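# Place the cheese block in the tray without crushing it

## Task

Set the block of cheese down inside the tray, and do not squash the cheese while doing it.

## Robot and tools

ROBOT. There are two arms, left_arm and right_arm, each a six-joint arm ending in a parallel two-finger gripper with a wrist camera. The base of left_arm sits at (+0.014, +0.285, 0) m in the scene frame with quat_wxyz (+1.000, 0, 0, +0.019); right_arm sits at (-0.007, -0.369, 0) m with quat_wxyz (+1.000, 0, 0, -0.012). Both bases have +z pointing up.

FRAMES. Scene frame: origin at table-top height halfway between the nominal bases, +z up, +x out over the table, left_arm toward +y. Camera names do not tell you which side of an image is which. Each arm reports end_effector_position (metres) and end_effector_quat_wxyz in its own base frame. Offsets in a call run along the axes of that arm's current Hand target. On the gripper, the fingers point along +z and open and close along y; end_effector_position is the point between the pads, roughly 1 cm short of the fingertips. Reported poses can be a few centimetres off, more at long reach.

ROW FORMAT (shared by execute_actions and move). One row holds 14 numbers, each in [-1, 1]: dx, dy, dz, rx, ry, rz, opening for left_arm, then the same seven for right_arm. Both arms are always included. dx to rz are an offset, not a pose: they count from that arm's Hand target as it stood when the action or move began, along that target's own axes. Scale: 1.0 equals 0.6 m for dx, dy, dz and 180 degrees for rotation; rx, ry, rz form a single rotation vector. Because each new action starts from the updated Hand target, sending the same offset twice moves twice. Opening is absolute: +1 fully open (0.094 m), -1 closed. A 0 in the opening slot is a real command, so to leave a gripper alone resend its current value (see Tool commands). Six zeros for an arm's pose re-request its existing Hand target.

execute_actions(actions, cameras). actions is a list of actions; each action is a list of up to 15 rows, each row lasting one 1/30 s control step; if fewer than 15 rows are given, the last one is held for the remaining steps. Every row counts from the start pose of its action, not from the row before. An empty list just returns state and images.

move(target, speed, blend, opening_speed, blocking, cameras). target is one row or a list of up to 15 rows; all rows are offsets from the same starting Hand targets. The grippers travel straight lines, ending together, lasting at least 0.5 s and at most 10 s. speed: top path speed in m/s, 0.002 to 2.9, default 0.25 (rotation up to twice that in rad/s); one number or one per target. blend: corner rounding in m for lists. opening_speed: how fast openings change, per second on the -1..1 scale, at least 0.2. blocking=false returns after about 0.5 s while the move continues. Paths do not avoid obstacles or the other arm; grippers lag and can overshoot speed, especially near full stretch. Route around an arm's own base rather than close past it. Faster moves and targets set deeper past a contact hit and press harder. The result adds a move: line with the ending (done, off_target, moving, held, fault) and limits (paced means the pose was clipped, held means steps were withheld). done means at rest within 10 mm and 2 degrees; neither done nor off_target tells you about contact.

wait(seconds): 0 to 10 s, arms hold their last command; a running move carries on. stop(): brakes a running move, needing some distance. zoom_image(camera, region): camera is cam_left_wrist or cam_right_wrist; region is [x0, y0, x1, y1] in pixels of the latest image, at most 504 by 504. read_manual(section): licence texts only. finished_scene(scene): ends the scene for good; scene is 1. Images are 504x504; the wrist camera frame has +z forward, +x right, +y down.

CONTROLLER. Each step the commanded orientation is clipped to within 40 degrees of the measured one. Hand target in a result is the last command after clipping. Friction and weight often leave the gripper short, low or tilted; check position and orientation after each move, correct tilt, and send the remaining gap as an offset. A blocked arm keeps pushing until you command its target back past the gripper. Tool commands shows each gripper's current command.

GRIPPING THE CHEESE. grip_measured uses the same scale as opening. The cheese is soft: close slowly with opening_speed near 0.2 and stop not far below the reading at first touch, since the gripper reaches full force (about 50 to 64 N per pad) from roughly 0.05 below touch, and much sooner for soft items; going lower crushes it. grip_measured tracks the command and will not reveal contact. To release, command an opening well above grip_measured. grip_effort_nm (negative closing) and Joint torques are rough, offset and noisy; torques on joints 1 to 3 wrap at ±28 N m. Joint velocities reading within noise means the arm is still.

AVOID. Dropping the cheese, releasing it while it moves, knocking it or leaving anything off the table. Never let the arms strike or squeeze each other, or one gripper close on the other's fingers. Avoid slams and hard pushes; any arm stop is penalised. Long stretched holds heat motors: MOTOR HOT at 75 °C, an arm fold at 90 °C, collapse at 100 °C. Objects may occasionally be nudged, so recheck before finishing, and remember the robot keeps running while you think.

Each tool is called after "Emit:" as a command line: name --argument value for each argument, lists and objects as JSON in quotes; but a table of rows of numbers goes row by row, as --pt "numbers of a row", without its own name.

## Session

Emit:
execute_actions --actions '[]'

Scene clock: 0.00 s.
left_arm: end_effector_position=(+0.2413, +0.0049, +0.2047) grip_measured=+1.000 grip_effort_nm=n/a end_effector_quat_wxyz=(+0.523, -0.181, +0.833, +0.014) | right_arm: end_effector_position=(+0.2403, +0.0103, +0.1111) grip_measured=+1.000 grip_effort_nm=n/a end_effector_quat_wxyz=(+0.490, +0.195, +0.840, -0.125)
Joint positions: left_arm=[-0.331 0.534 0.586 -0.594 -0.504 -0.47 0.094] | right_arm=[0.637 0.825 0.367 -0.444 0.9 0.759 0.094]
Joint velocities: within noise
Joint torques (N m): no reading
Heat: left arm: 40 °C; right arm: 45 °C.
Hand target: left_arm +0.2417, +0.0048, +0.2081; +0.526, -0.182, +0.831, +0.013 | right_arm +0.2413, +0.0112, +0.1135; +0.492, +0.196, +0.839, -0.122
Tool commands: left_gripper/opening=+1.0 right_gripper/opening=+1.0

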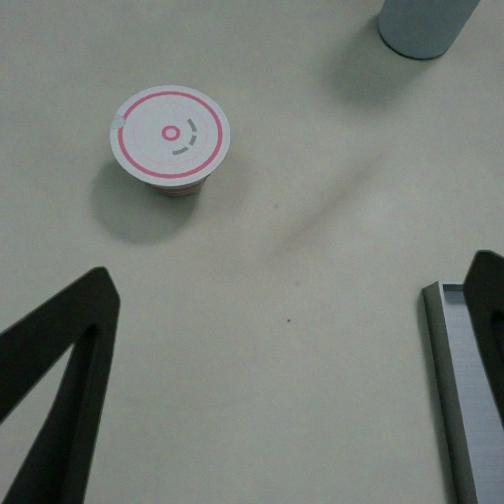

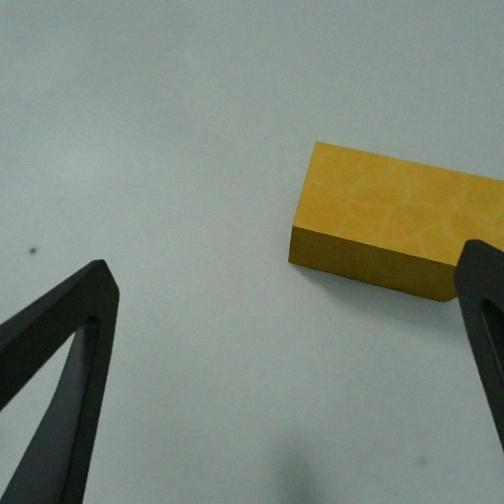

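Emit:
move --target '[0,0,0,0,0,0,1,-0.0775,-0.0915,0.0518,-0.2135,0.289,-0.356,1]'

Scene clock: 6.70 s.
left_arm: end_effector_position=(+0.2413, +0.0049, +0.2047) grip_measured=+1.000 grip_effort_nm=-0.002 end_effector_quat_wxyz=(+0.523, -0.181, +0.833, +0.014) | right_arm: end_effector_position=(+0.2596, -0.0556, +0.1377) grip_measured=+1.000 grip_effort_nm=-0.032 end_effector_quat_wxyz=(+0.005, -0.381, +0.924, +0.003)
Joint positions: left_arm=[-0.331 0.534 0.586 -0.594 -0.504 -0.47 0.094] | right_arm=[-0.218 1.541 1.325 -1.351 -0.011 -1 0.094]
Joint velocities: within noise
Joint torques (N m): left_arm=[0.36 0.25 6.98 2.12 -0.05 -0.02] | right_arm=[-1.02 -4.72 7.02 0.1 0.08 -0.18]
Heat: left arm: 41 °C; right arm: 45 °C.
Hand target: left_arm +0.2417, +0.0048, +0.2081; +0.526, -0.182, +0.831, +0.013 | right_arm +0.2613, -0.0600, +0.1396; +0.000, -0.383, +0.924, +0.000
Off the commanded pose: left_arm 0.003 m, 0 deg | right_arm 0.005 m, 1 deg.
move: done

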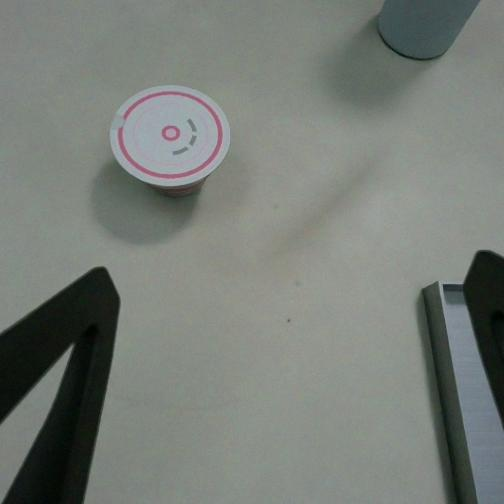

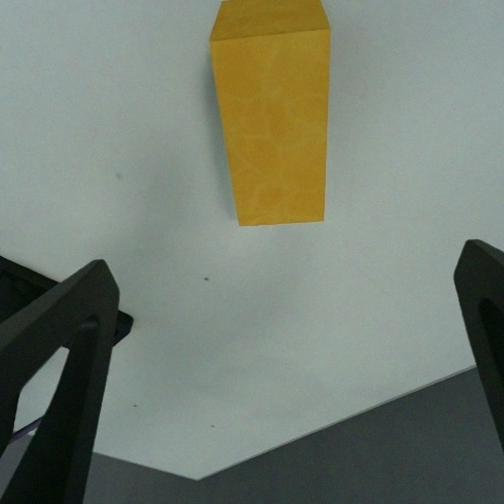

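Emit:
move --target '[0,0,0,0,0,0,1,0.016,-0.0003,0.19,0,0,0,1]' --speed 0.15

Emit:
move --target '[0,0,0,0,0,0,1,0,0,0,0,0,0,0.0]' --opening_speed 0.6

Scene clock: 9.27 s.
left_arm: end_effector_position=(+0.2413, +0.0049, +0.2047) grip_measured=+1.000 grip_effort_nm=0.002 end_effector_quat_wxyz=(+0.523, -0.181, +0.833, +0.014) | right_arm: end_effector_position=(+0.2555, -0.0632, +0.0299) grip_measured=+1.000 grip_effort_nm=-0.027 end_effector_quat_wxyz=(+0.005, -0.382, +0.924, +0.002)
Joint positions: left_arm=[-0.331 0.534 0.586 -0.594 -0.504 -0.47 0.094] | right_arm=[-0.248 1.611 0.957 -0.91 -0.009 -1.032 0.094]
Joint velocities: within noise
Joint torques (N m): left_arm=[0.46 0.35 7.01 2.11 -0.11 0.05] | right_arm=[-1.09 -5.05 4.64 0.32 0.06 -0.19]
Heat: left arm: 41 °C; right arm: 44 °C.
Hand target: left_arm +0.2417, +0.0048, +0.2081; +0.526, -0.182, +0.831, +0.013 | right_arm +0.2546, -0.0669, +0.0256; +0.000, -0.383, +0.924, +0.000
Off the commanded pose: left_arm 0.003 m, 0 deg | right_arm 0.006 m, 1 deg.
move: done

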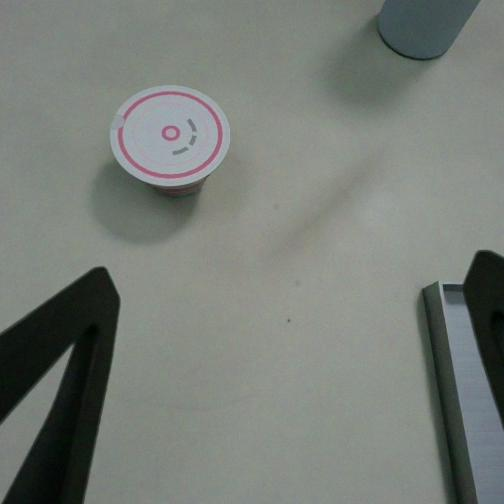

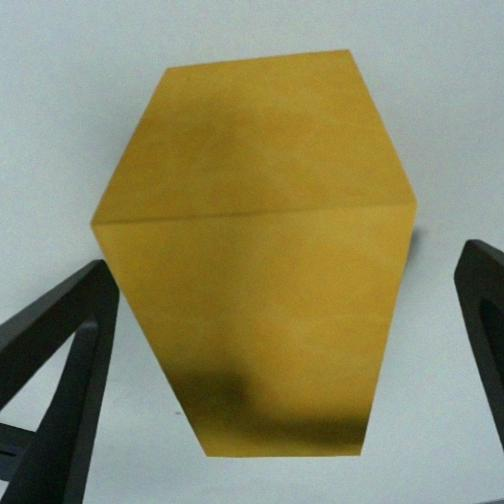

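Scene clock: 11.13 s.
left_arm: end_effector_position=(+0.2413, +0.0049, +0.2047) grip_measured=+1.000 grip_effort_nm=-0.002 end_effector_quat_wxyz=(+0.523, -0.181, +0.833, +0.014) | right_arm: end_effector_position=(+0.2558, -0.0633, +0.0299) grip_measured=+0.003 grip_effort_nm=-0.183 end_effector_quat_wxyz=(+0.006, -0.382, +0.924, +0.001)
Joint positions: left_arm=[-0.331 0.534 0.586 -0.594 -0.504 -0.47 0.094] | right_arm=[-0.248 1.611 0.957 -0.909 -0.009 -1.033 0.047]
Joint velocities: within noise
Joint torques (N m): left_arm=[0.38 0.17 7.08 2.12 -0.09 0] | right_arm=[-1.07 -5.05 4.64 0.32 0.06 -0.18]
Heat: left arm: 41 °C; right arm: 44 °C.
Hand target: left_arm +0.2417, +0.0048, +0.2081; +0.526, -0.182, +0.831, +0.013 | right_arm +0.2546, -0.0669, +0.0256; +0.000, -0.383, +0.924, +0.000
Off the commanded pose: left_arm 0.003 m, 0 deg | right_arm 0.006 m, 1 deg.
move: done

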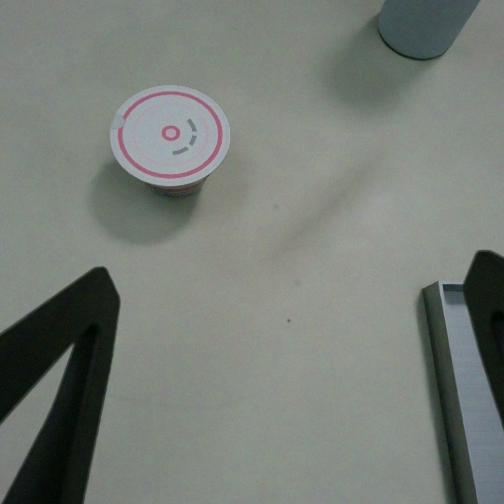

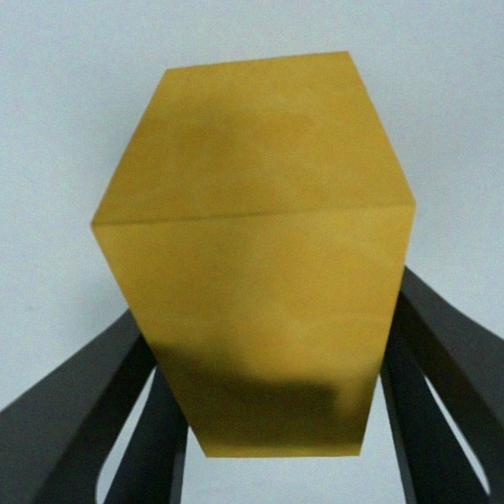

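Emit:
move --target '[0,0,0,0,0,0,1,0,0,0.007,0,0,0,-0.05]' --opening_speed 0.2 --cameras '["cam_right_wrist"]'

Emit:
move --target '[0,0,0,0,0,0,1,0,0,0,0,0,0,-0.09]' --opening_speed 0.2 --cameras '["cam_right_wrist"]'

Scene clock: 12.20 s.
left_arm: end_effector_position=(+0.2413, +0.0049, +0.2047) grip_measured=+1.000 grip_effort_nm=0.002 end_effector_quat_wxyz=(+0.523, -0.181, +0.833, +0.014) | right_arm: end_effector_position=(+0.2555, -0.0632, +0.0267) grip_measured=-0.047 grip_effort_nm=-0.178 end_effector_quat_wxyz=(+0.005, -0.382, +0.924, +0.002)
Joint positions: left_arm=[-0.331 0.534 0.586 -0.594 -0.504 -0.47 0.094] | right_arm=[-0.248 1.617 0.949 -0.897 -0.009 -1.033 0.045]
Joint velocities: within noise
Joint torques (N m): left_arm=[0.42 0.31 6.94 2.13 -0.11 -0.03] | right_arm=[-1.1 -4.93 4.41 0.36 0.06 -0.18]
Heat: left arm: 41 °C; right arm: 44 °C.
Hand target: left_arm +0.2417, +0.0048, +0.2081; +0.526, -0.182, +0.831, +0.013 | right_arm +0.2546, -0.0669, +0.0214; +0.000, -0.383, +0.924, +0.000
Off the commanded pose: left_arm 0.003 m, 0 deg | right_arm 0.006 m, 1 deg.
move: done
Images, in order (width x height): cam_right_wrist 504x504.

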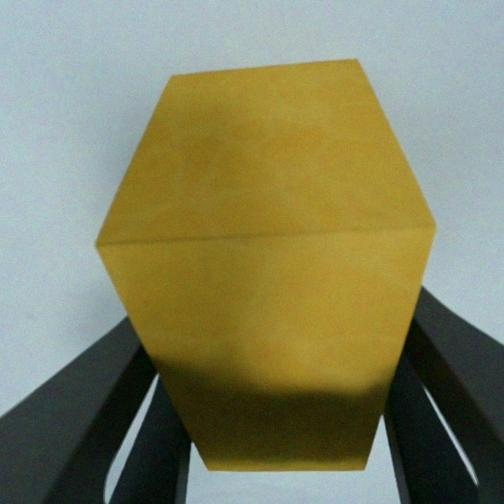

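Scene clock: 12.90 s.
left_arm: end_effector_position=(+0.2413, +0.0049, +0.2047) grip_measured=+1.000 grip_effort_nm=-0.002 end_effector_quat_wxyz=(+0.523, -0.181, +0.833, +0.014) | right_arm: end_effector_position=(+0.2555, -0.0632, +0.0267) grip_measured=-0.087 grip_effort_nm=-0.183 end_effector_quat_wxyz=(+0.005, -0.382, +0.924, +0.002)
Joint positions: left_arm=[-0.331 0.534 0.586 -0.594 -0.504 -0.47 0.094] | right_arm=[-0.248 1.617 0.949 -0.897 -0.009 -1.033 0.043]
Joint velocities: within noise
Joint torques (N m): left_arm=[0.28 0.27 7.06 2.1 -0.1 -0.04] | right_arm=[-1.07 -4.96 4.42 0.37 0.06 -0.18]
Heat: left arm: 41 °C; right arm: 44 °C.
Hand target: left_arm +0.2417, +0.0048, +0.2081; +0.526, -0.182, +0.831, +0.013 | right_arm +0.2546, -0.0669, +0.0214; +0.000, -0.383, +0.924, +0.000
Off the commanded pose: left_arm 0.003 m, 0 deg | right_arm 0.006 m, 1 deg.
move: done
Images, in order (width x height): cam_right_wrist 504x504.

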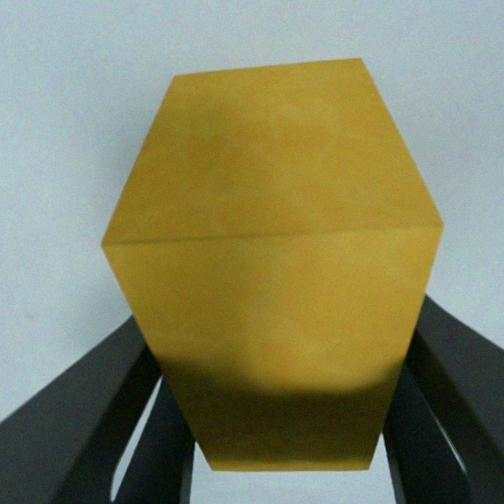

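Emit:
move --target '[0,0,0,0,0,0,1,0,0,0,0,0,0,-0.13]' --opening_speed 0.2 --cameras '["cam_right_wrist"]'

Emit:
move --target '[0,0,0,0,0,0,1,0,0,0,0,0,0,-0.16]' --opening_speed 0.2 --cameras '["cam_right_wrist"]'

Scene clock: 13.93 s.
left_arm: end_effector_position=(+0.2413, +0.0049, +0.2047) grip_measured=+1.000 grip_effort_nm=-0.002 end_effector_quat_wxyz=(+0.523, -0.181, +0.833, +0.014) | right_arm: end_effector_position=(+0.2555, -0.0632, +0.0267) grip_measured=-0.125 grip_effort_nm=-0.310 end_effector_quat_wxyz=(+0.005, -0.382, +0.924, +0.002)
Joint positions: left_arm=[-0.331 0.534 0.586 -0.594 -0.504 -0.47 0.094] | right_arm=[-0.248 1.617 0.949 -0.897 -0.009 -1.033 0.041]
Joint velocities: within noise
Joint torques (N m): left_arm=[0.25 0.47 6.97 2.12 -0.07 -0.03] | right_arm=[-1.09 -4.96 4.41 0.37 0.06 -0.17]
Heat: left arm: 41 °C; right arm: 44 °C.
Hand target: left_arm +0.2417, +0.0048, +0.2081; +0.526, -0.182, +0.831, +0.013 | right_arm +0.2546, -0.0669, +0.0214; +0.000, -0.383, +0.924, +0.000
Off the commanded pose: left_arm 0.003 m, 0 deg | right_arm 0.006 m, 1 deg.
move: done
Images, in order (width x height): cam_right_wrist 504x504.

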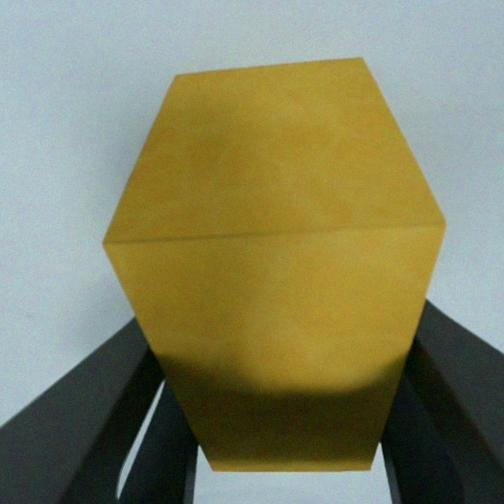

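Scene clock: 14.63 s.
left_arm: end_effector_position=(+0.2413, +0.0049, +0.2047) grip_measured=+1.000 grip_effort_nm=0.002 end_effector_quat_wxyz=(+0.523, -0.181, +0.833, +0.014) | right_arm: end_effector_position=(+0.2555, -0.0632, +0.0267) grip_measured=-0.152 grip_effort_nm=-0.462 end_effector_quat_wxyz=(+0.005, -0.382, +0.924, +0.002)
Joint positions: left_arm=[-0.331 0.534 0.586 -0.594 -0.504 -0.47 0.094] | right_arm=[-0.248 1.617 0.949 -0.897 -0.009 -1.033 0.04]
Joint velocities: within noise
Joint torques (N m): left_arm=[0.28 0.34 7.08 2.11 -0.1 0.02] | right_arm=[-1.07 -4.94 4.42 0.37 0.05 -0.18]
Heat: left arm: 42 °C; right arm: 44 °C.
Hand target: left_arm +0.2417, +0.0048, +0.2081; +0.526, -0.182, +0.831, +0.013 | right_arm +0.2546, -0.0669, +0.0214; +0.000, -0.383, +0.924, +0.000
Off the commanded pose: left_arm 0.003 m, 0 deg | right_arm 0.006 m, 1 deg.
move: done
Images, in order (width x height): cam_right_wrist 504x504.

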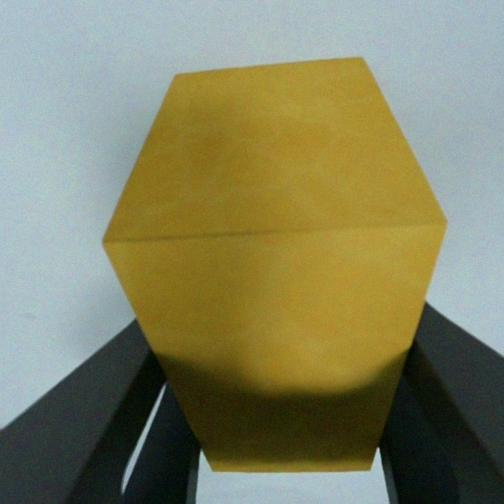

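Emit:
move --target '[0,0,0,0,0,0,1,0,0,-0.2,0,0,0,-0.165]' --speed 0.12 --cameras '["cam_right_wrist"]'

Scene clock: 22.47 s.
left_arm: end_effector_position=(+0.2413, +0.0049, +0.2047) grip_measured=+1.000 grip_effort_nm=0.002 end_effector_quat_wxyz=(+0.523, -0.181, +0.833, +0.014) | right_arm: end_effector_position=(+0.2530, -0.0627, +0.1286) grip_measured=-0.156 grip_effort_nm=-0.491 end_effector_quat_wxyz=(-0.013, -0.382, +0.924, +0.015)
Joint positions: left_arm=[-0.331 0.534 0.586 -0.594 -0.504 -0.47 0.094] | right_arm=[-0.248 1.562 1.309 -1.356 -0.009 -1.033 0.04]
Joint velocities: within noise
Joint torques (N m): left_arm=[0.13 0.57 7.02 2.09 -0.13 0.01] | right_arm=[-1.05 -8.75 7.28 0.02 0.06 -0.17]
Heat: left arm: 42 °C; right arm: 43 °C.
Hand target: left_arm +0.2417, +0.0048, +0.2081; +0.526, -0.182, +0.831, +0.013 | right_arm +0.2546, -0.0669, +0.1414; +0.000, -0.383, +0.924, +0.000
Off the commanded pose: left_arm 0.003 m, 0 deg | right_arm 0.014 m, 2 deg.
move: off_target (right_arm)
Images, in order (width x height): cam_right_wrist 504x504.

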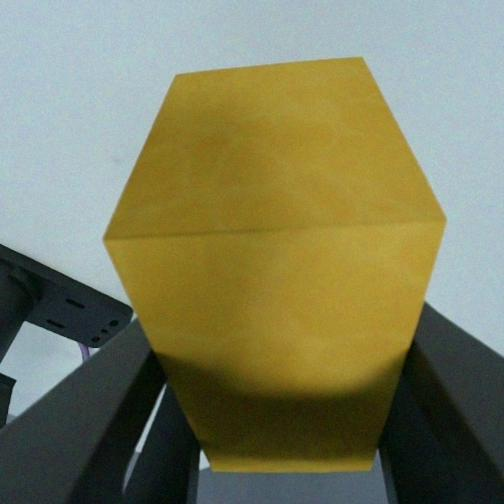

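Emit:
move --target '[0.029,-0.093,-0.021,0.0753,0.0613,-0.168,1,-0.286,0.2965,-0.065,0,0,-0.278,-0.165]' --speed 0.2

Scene clock: 26.03 s.
left_arm: end_effector_position=(+0.2400, -0.0496, +0.1989) grip_measured=+1.000 grip_effort_nm=0.007 end_effector_quat_wxyz=(+0.446, -0.331, +0.802, -0.222) | right_arm: end_effector_position=(+0.2475, +0.1781, +0.1764) grip_measured=-0.156 grip_effort_nm=-0.481 end_effector_quat_wxyz=(+0.002, +0.733, -0.680, -0.003)
Joint positions: left_arm=[-0.403 0.553 0.604 -0.604 -0.285 -1.026 0.094] | right_arm=[0.621 1.717 1.667 -1.526 -0.005 -1.024 0.04]
Joint velocities: within noise
Joint torques (N m): left_arm=[-0.53 0.53 7.79 2.26 0.11 -0.14] | right_arm=[-0.03 -6.69 7.39 0.11 0.02 -0.19]
Heat: left arm: 43 °C; right arm: 43 °C.
Hand target: left_arm +0.2418, -0.0550, +0.2080; +0.448, -0.329, +0.796, -0.239 | right_arm +0.2501, +0.1803, +0.1805; +0.000, +0.738, -0.675, +0.000
Off the commanded pose: left_arm 0.011 m, 2 deg | right_arm 0.005 m, 1 deg.
move: off_target (left_arm)

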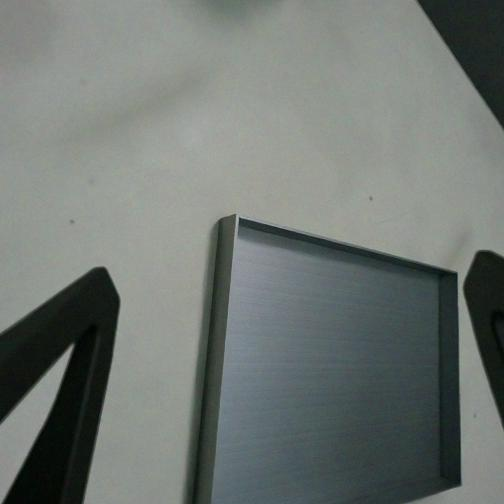

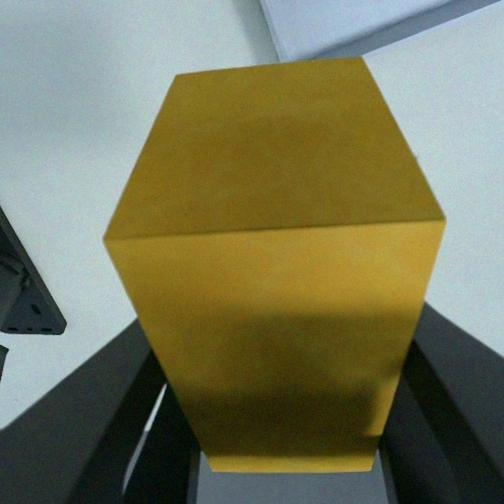

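Emit:
move --target '[-0.073,0.068,-0.006,-0.0753,-0.0613,0.168,1,-0.2365,-0.0865,0.1,0,0,-0.06,-0.165]' --speed 0.2

Scene clock: 29.83 s.
left_arm: end_effector_position=(+0.2428, +0.0009, +0.2097) grip_measured=+1.000 grip_effort_nm=-0.002 end_effector_quat_wxyz=(+0.525, -0.180, +0.832, +0.003) | right_arm: end_effector_position=(+0.2885, +0.3232, +0.1185) grip_measured=-0.156 grip_effort_nm=-0.481 end_effector_quat_wxyz=(+0.001, +0.798, -0.603, -0.002)
Joint positions: left_arm=[-0.335 0.542 0.604 -0.596 -0.489 -0.479 0.094] | right_arm=[0.84 2.25 2.192 -1.515 -0.004 -1.008 0.04]
Joint velocities: within noise
Joint torques (N m): left_arm=[1.06 -0.06 5.35 2.23 -0.27 0.13] | right_arm=[0.05 -11.4 7.39 0.09 0.01 0]
Heat: left arm: 43 °C; right arm: 43 °C.
Hand target: left_arm +0.2427, +0.0049, +0.2065; +0.526, -0.182, +0.831, +0.013 | right_arm +0.2894, +0.3262, +0.1205; +0.000, +0.798, -0.603, +0.000
Off the commanded pose: left_arm 0.005 m, 1 deg | right_arm 0.004 m, 0 deg.
move: done

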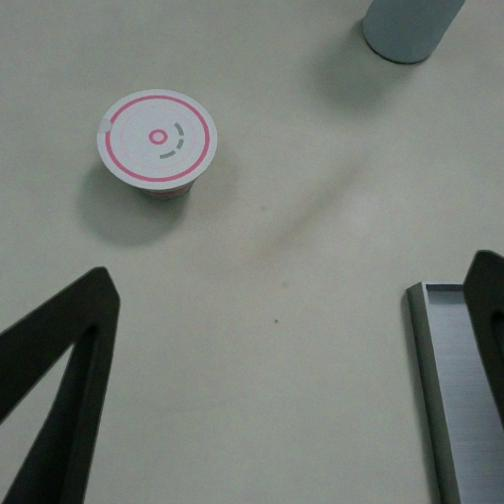

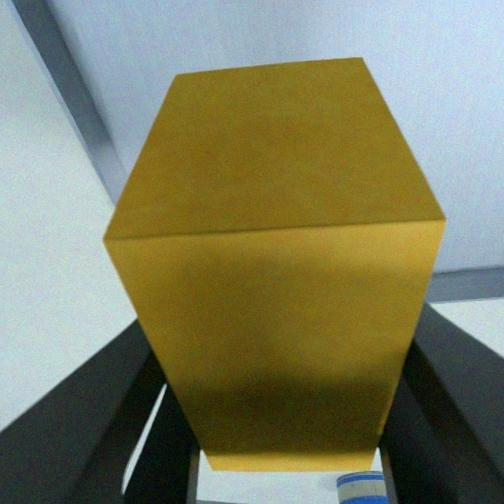

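Emit:
move --target '[0,0,0,0,0,0,1,0,0,0.125,0,0,0,-0.165]' --speed 0.12 --cameras '["cam_right_wrist"]'

Scene clock: 31.77 s.
left_arm: end_effector_position=(+0.2429, +0.0009, +0.2099) grip_measured=+1.000 grip_effort_nm=-0.002 end_effector_quat_wxyz=(+0.525, -0.180, +0.832, +0.003) | right_arm: end_effector_position=(+0.2887, +0.3234, +0.0446) grip_measured=-0.156 grip_effort_nm=-0.476 end_effector_quat_wxyz=(+0.006, +0.798, -0.603, -0.003)
Joint positions: left_arm=[-0.335 0.542 0.604 -0.596 -0.49 -0.478 0.094] | right_arm=[0.84 2.25 1.897 -1.23 -0.004 -1.008 0.04]
Joint velocities: within noise
Joint torques (N m): left_arm=[1.25 -0.23 5.09 2.19 -0.21 0.05] | right_arm=[0.06 -12.98 5.26 0.27 0.01 0]
Heat: left arm: 43 °C; right arm: 44 °C.
Hand target: left_arm +0.2427, +0.0049, +0.2065; +0.526, -0.182, +0.831, +0.013 | right_arm +0.2894, +0.3261, +0.0455; +0.000, +0.798, -0.603, +0.000
Off the commanded pose: left_arm 0.005 m, 1 deg | right_arm 0.003 m, 1 deg.
move: done
Images, in order (width x height): cam_right_wrist 504x504.

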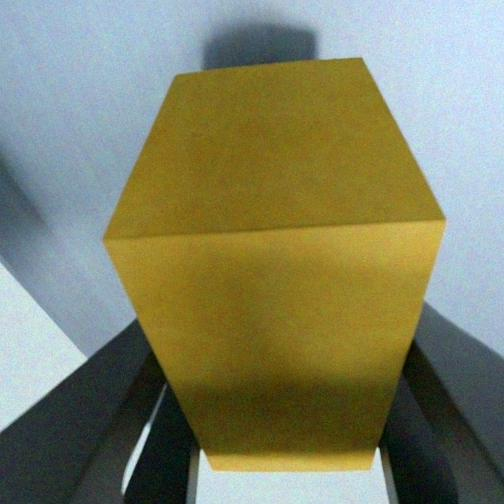

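Emit:
move --target '[0,0,0,0,0,0,1,0,0,0.022,0,0,0,-0.165]' --speed 0.03 --cameras '["cam_right_wrist"]'

Scene clock: 32.93 s.
left_arm: end_effector_position=(+0.2429, +0.0009, +0.2099) grip_measured=+1.000 grip_effort_nm=0.002 end_effector_quat_wxyz=(+0.525, -0.180, +0.832, +0.003) | right_arm: end_effector_position=(+0.2893, +0.3241, +0.0349) grip_measured=-0.156 grip_effort_nm=-0.481 end_effector_quat_wxyz=(+0.002, +0.798, -0.603, -0.002)
Joint positions: left_arm=[-0.335 0.542 0.604 -0.596 -0.49 -0.478 0.094] | right_arm=[0.84 2.25 1.859 -1.183 -0.004 -1.008 0.04]
Joint velocities: within noise
Joint torques (N m): left_arm=[1.07 -0.05 5.14 2.26 -0.22 0.09] | right_arm=[0.06 -12.21 5.16 0.3 0.01 0]
Heat: left arm: 43 °C; right arm: 44 °C.
Hand target: left_arm +0.2427, +0.0049, +0.2065; +0.526, -0.182, +0.831, +0.013 | right_arm +0.2894, +0.3262, +0.0324; +0.000, +0.798, -0.603, +0.000
Off the commanded pose: left_arm 0.005 m, 1 deg | right_arm 0.003 m, 0 deg.
move: done
Images, in order (width x height): cam_right_wrist 504x504.

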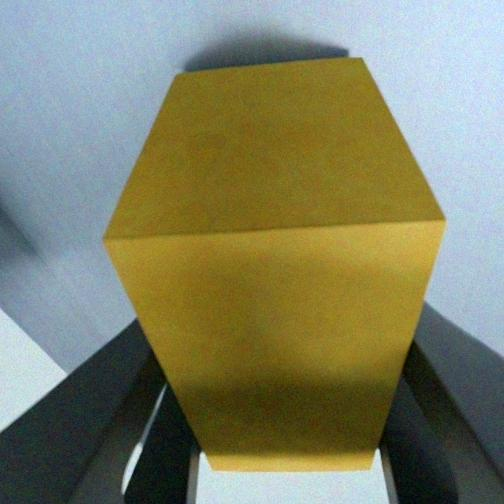

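Emit:
move --target '[0,0,0,0,0,0,1,0,0,0.007,0,0,0,-0.165]' --speed 0.02 --cameras '["cam_right_wrist"]'

Scene clock: 33.97 s.
left_arm: end_effector_position=(+0.2429, +0.0009, +0.2100) grip_measured=+1.000 grip_effort_nm=-0.002 end_effector_quat_wxyz=(+0.525, -0.180, +0.832, +0.003) | right_arm: end_effector_position=(+0.2895, +0.3243, +0.0320) grip_measured=-0.156 grip_effort_nm=-0.476 end_effector_quat_wxyz=(+0.000, +0.798, -0.603, -0.002)
Joint positions: left_arm=[-0.335 0.542 0.604 -0.595 -0.49 -0.478 0.094] | right_arm=[0.84 2.25 1.847 -1.168 -0.004 -1.008 0.04]
Joint velocities: within noise
Joint torques (N m): left_arm=[1.24 -0.31 5.05 2.21 -0.15 0.12] | right_arm=[0.08 -11.92 5.12 0.3 0.01 0]
Heat: left arm: 43 °C; right arm: 44 °C.
Hand target: left_arm +0.2427, +0.0049, +0.2065; +0.526, -0.182, +0.831, +0.013 | right_arm +0.2894, +0.3261, +0.0281; +0.000, +0.798, -0.603, +0.000
Off the commanded pose: left_arm 0.005 m, 1 deg | right_arm 0.004 m, 0 deg.
move: done
Images, in order (width x height): cam_right_wrist 504x504.

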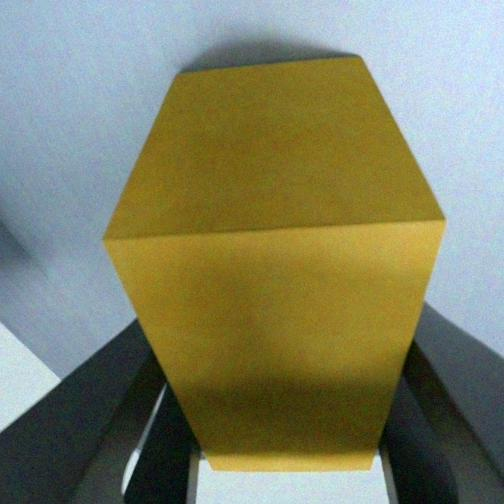

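Emit:
move --target '[0,0,0,0,0,0,1,0,0,0.005,0,0,0,-0.165]' --speed 0.02 --cameras '["cam_right_wrist"]'

Scene clock: 34.90 s.
left_arm: end_effector_position=(+0.2429, +0.0009, +0.2100) grip_measured=+1.000 grip_effort_nm=0.002 end_effector_quat_wxyz=(+0.525, -0.180, +0.832, +0.003) | right_arm: end_effector_position=(+0.2897, +0.3246, +0.0310) grip_measured=-0.156 grip_effort_nm=-0.481 end_effector_quat_wxyz=(-0.001, +0.798, -0.603, -0.002)
Joint positions: left_arm=[-0.335 0.542 0.604 -0.595 -0.49 -0.478 0.094] | right_arm=[0.84 2.25 1.843 -1.162 -0.004 -1.008 0.04]
Joint velocities: within noise
Joint torques (N m): left_arm=[0.99 -0.27 5.29 2.21 -0.17 0.07] | right_arm=[0.06 -11.69 4.79 0.36 0.01 0]
Heat: left arm: 43 °C; right arm: 44 °C.
Hand target: left_arm +0.2427, +0.0049, +0.2065; +0.526, -0.182, +0.831, +0.013 | right_arm +0.2894, +0.3261, +0.0251; +0.000, +0.798, -0.603, +0.000
Off the commanded pose: left_arm 0.005 m, 1 deg | right_arm 0.006 m, 0 deg.
move: done
Images, in order (width x height): cam_right_wrist 504x504.

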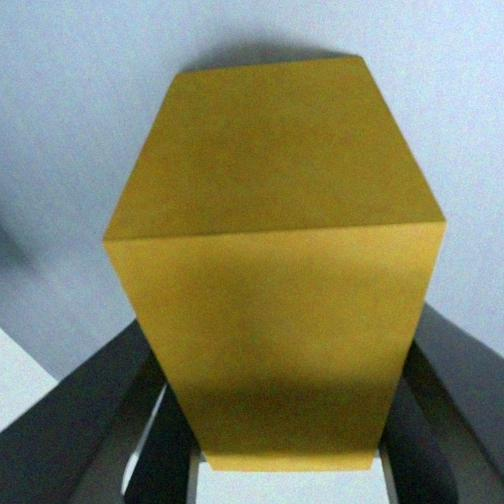

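Emit:
move --target '[0,0,0,0,0,0,1,0,0,0,0,0,0,0.5]' --opening_speed 0.5 --cameras '["cam_right_wrist"]'

Emit:
move --target '[0,0,0,0,0,0,1,0,0,-0.18,0,0,0,0.5]' --speed 0.12 --cameras '["cam_right_wrist"]'

Scene clock: 36.67 s.
left_arm: end_effector_position=(+0.2429, +0.0009, +0.2100) grip_measured=+1.000 grip_effort_nm=-0.002 end_effector_quat_wxyz=(+0.525, -0.180, +0.832, +0.003) | right_arm: end_effector_position=(+0.2903, +0.3252, +0.0306) grip_measured=+0.497 grip_effort_nm=0.125 end_effector_quat_wxyz=(-0.003, +0.798, -0.603, -0.002)
Joint positions: left_arm=[-0.335 0.542 0.604 -0.595 -0.49 -0.478 0.094] | right_arm=[0.84 2.25 1.842 -1.156 -0.004 -1.008 0.07]
Joint velocities: within noise
Joint torques (N m): left_arm=[1.11 -0.03 5.19 2.25 -0.19 0.1] | right_arm=[0.06 -11.7 4.9 0.31 0.01 0]
Heat: left arm: 43 °C; right arm: 45 °C.
Hand target: left_arm +0.2427, +0.0049, +0.2065; +0.526, -0.182, +0.831, +0.013 | right_arm +0.2894, +0.3262, +0.0251; +0.000, +0.798, -0.603, +0.000
Off the commanded pose: left_arm 0.005 m, 1 deg | right_arm 0.006 m, 0 deg.
move: done
Images, in order (width x height): cam_right_wrist 504x504.

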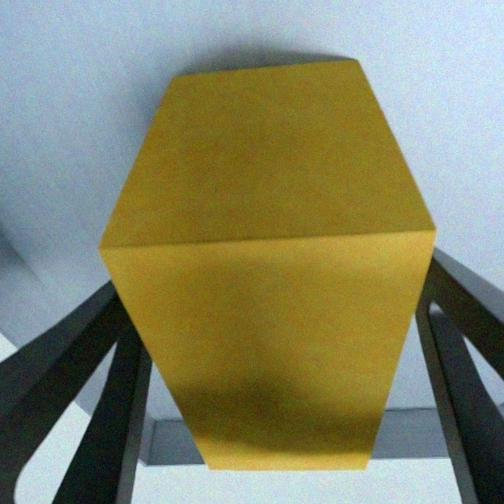

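Scene clock: 38.33 s.
left_arm: end_effector_position=(+0.2429, +0.0009, +0.2100) grip_measured=+1.000 grip_effort_nm=-0.007 end_effector_quat_wxyz=(+0.525, -0.180, +0.832, +0.003) | right_arm: end_effector_position=(+0.2904, +0.3253, +0.1364) grip_measured=+0.497 grip_effort_nm=0.120 end_effector_quat_wxyz=(-0.012, +0.798, -0.603, -0.001)
Joint positions: left_arm=[-0.335 0.542 0.604 -0.595 -0.49 -0.478 0.094] | right_arm=[0.84 2.25 2.264 -1.56 -0.004 -1.008 0.07]
Joint velocities: within noise
Joint torques (N m): left_arm=[1.22 -0.08 5.12 2.21 -0.23 0.05] | right_arm=[0.06 -11 6.17 0.12 0.01 0]
Heat: left arm: 43 °C; right arm: 45 °C.
Hand target: left_arm +0.2427, +0.0049, +0.2065; +0.526, -0.182, +0.831, +0.013 | right_arm +0.2893, +0.3261, +0.1331; +0.000, +0.798, -0.603, +0.000
Off the commanded pose: left_arm 0.005 m, 1 deg | right_arm 0.004 m, 1 deg.
joint sent to its limit (right arm) — joint 4 (wrist pitch), lower limit. The joint targets still meet the commanded pose.
move: done
Images, in order (width x height): cam_right_wrist 504x504.

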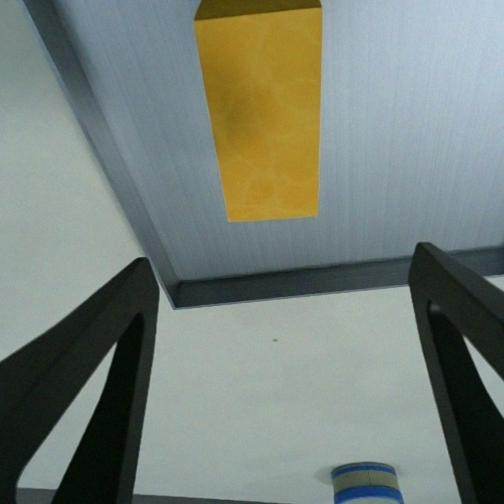

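Cheese is in the tray.

Emit:
finished_scene

The scene is finished: the task was done.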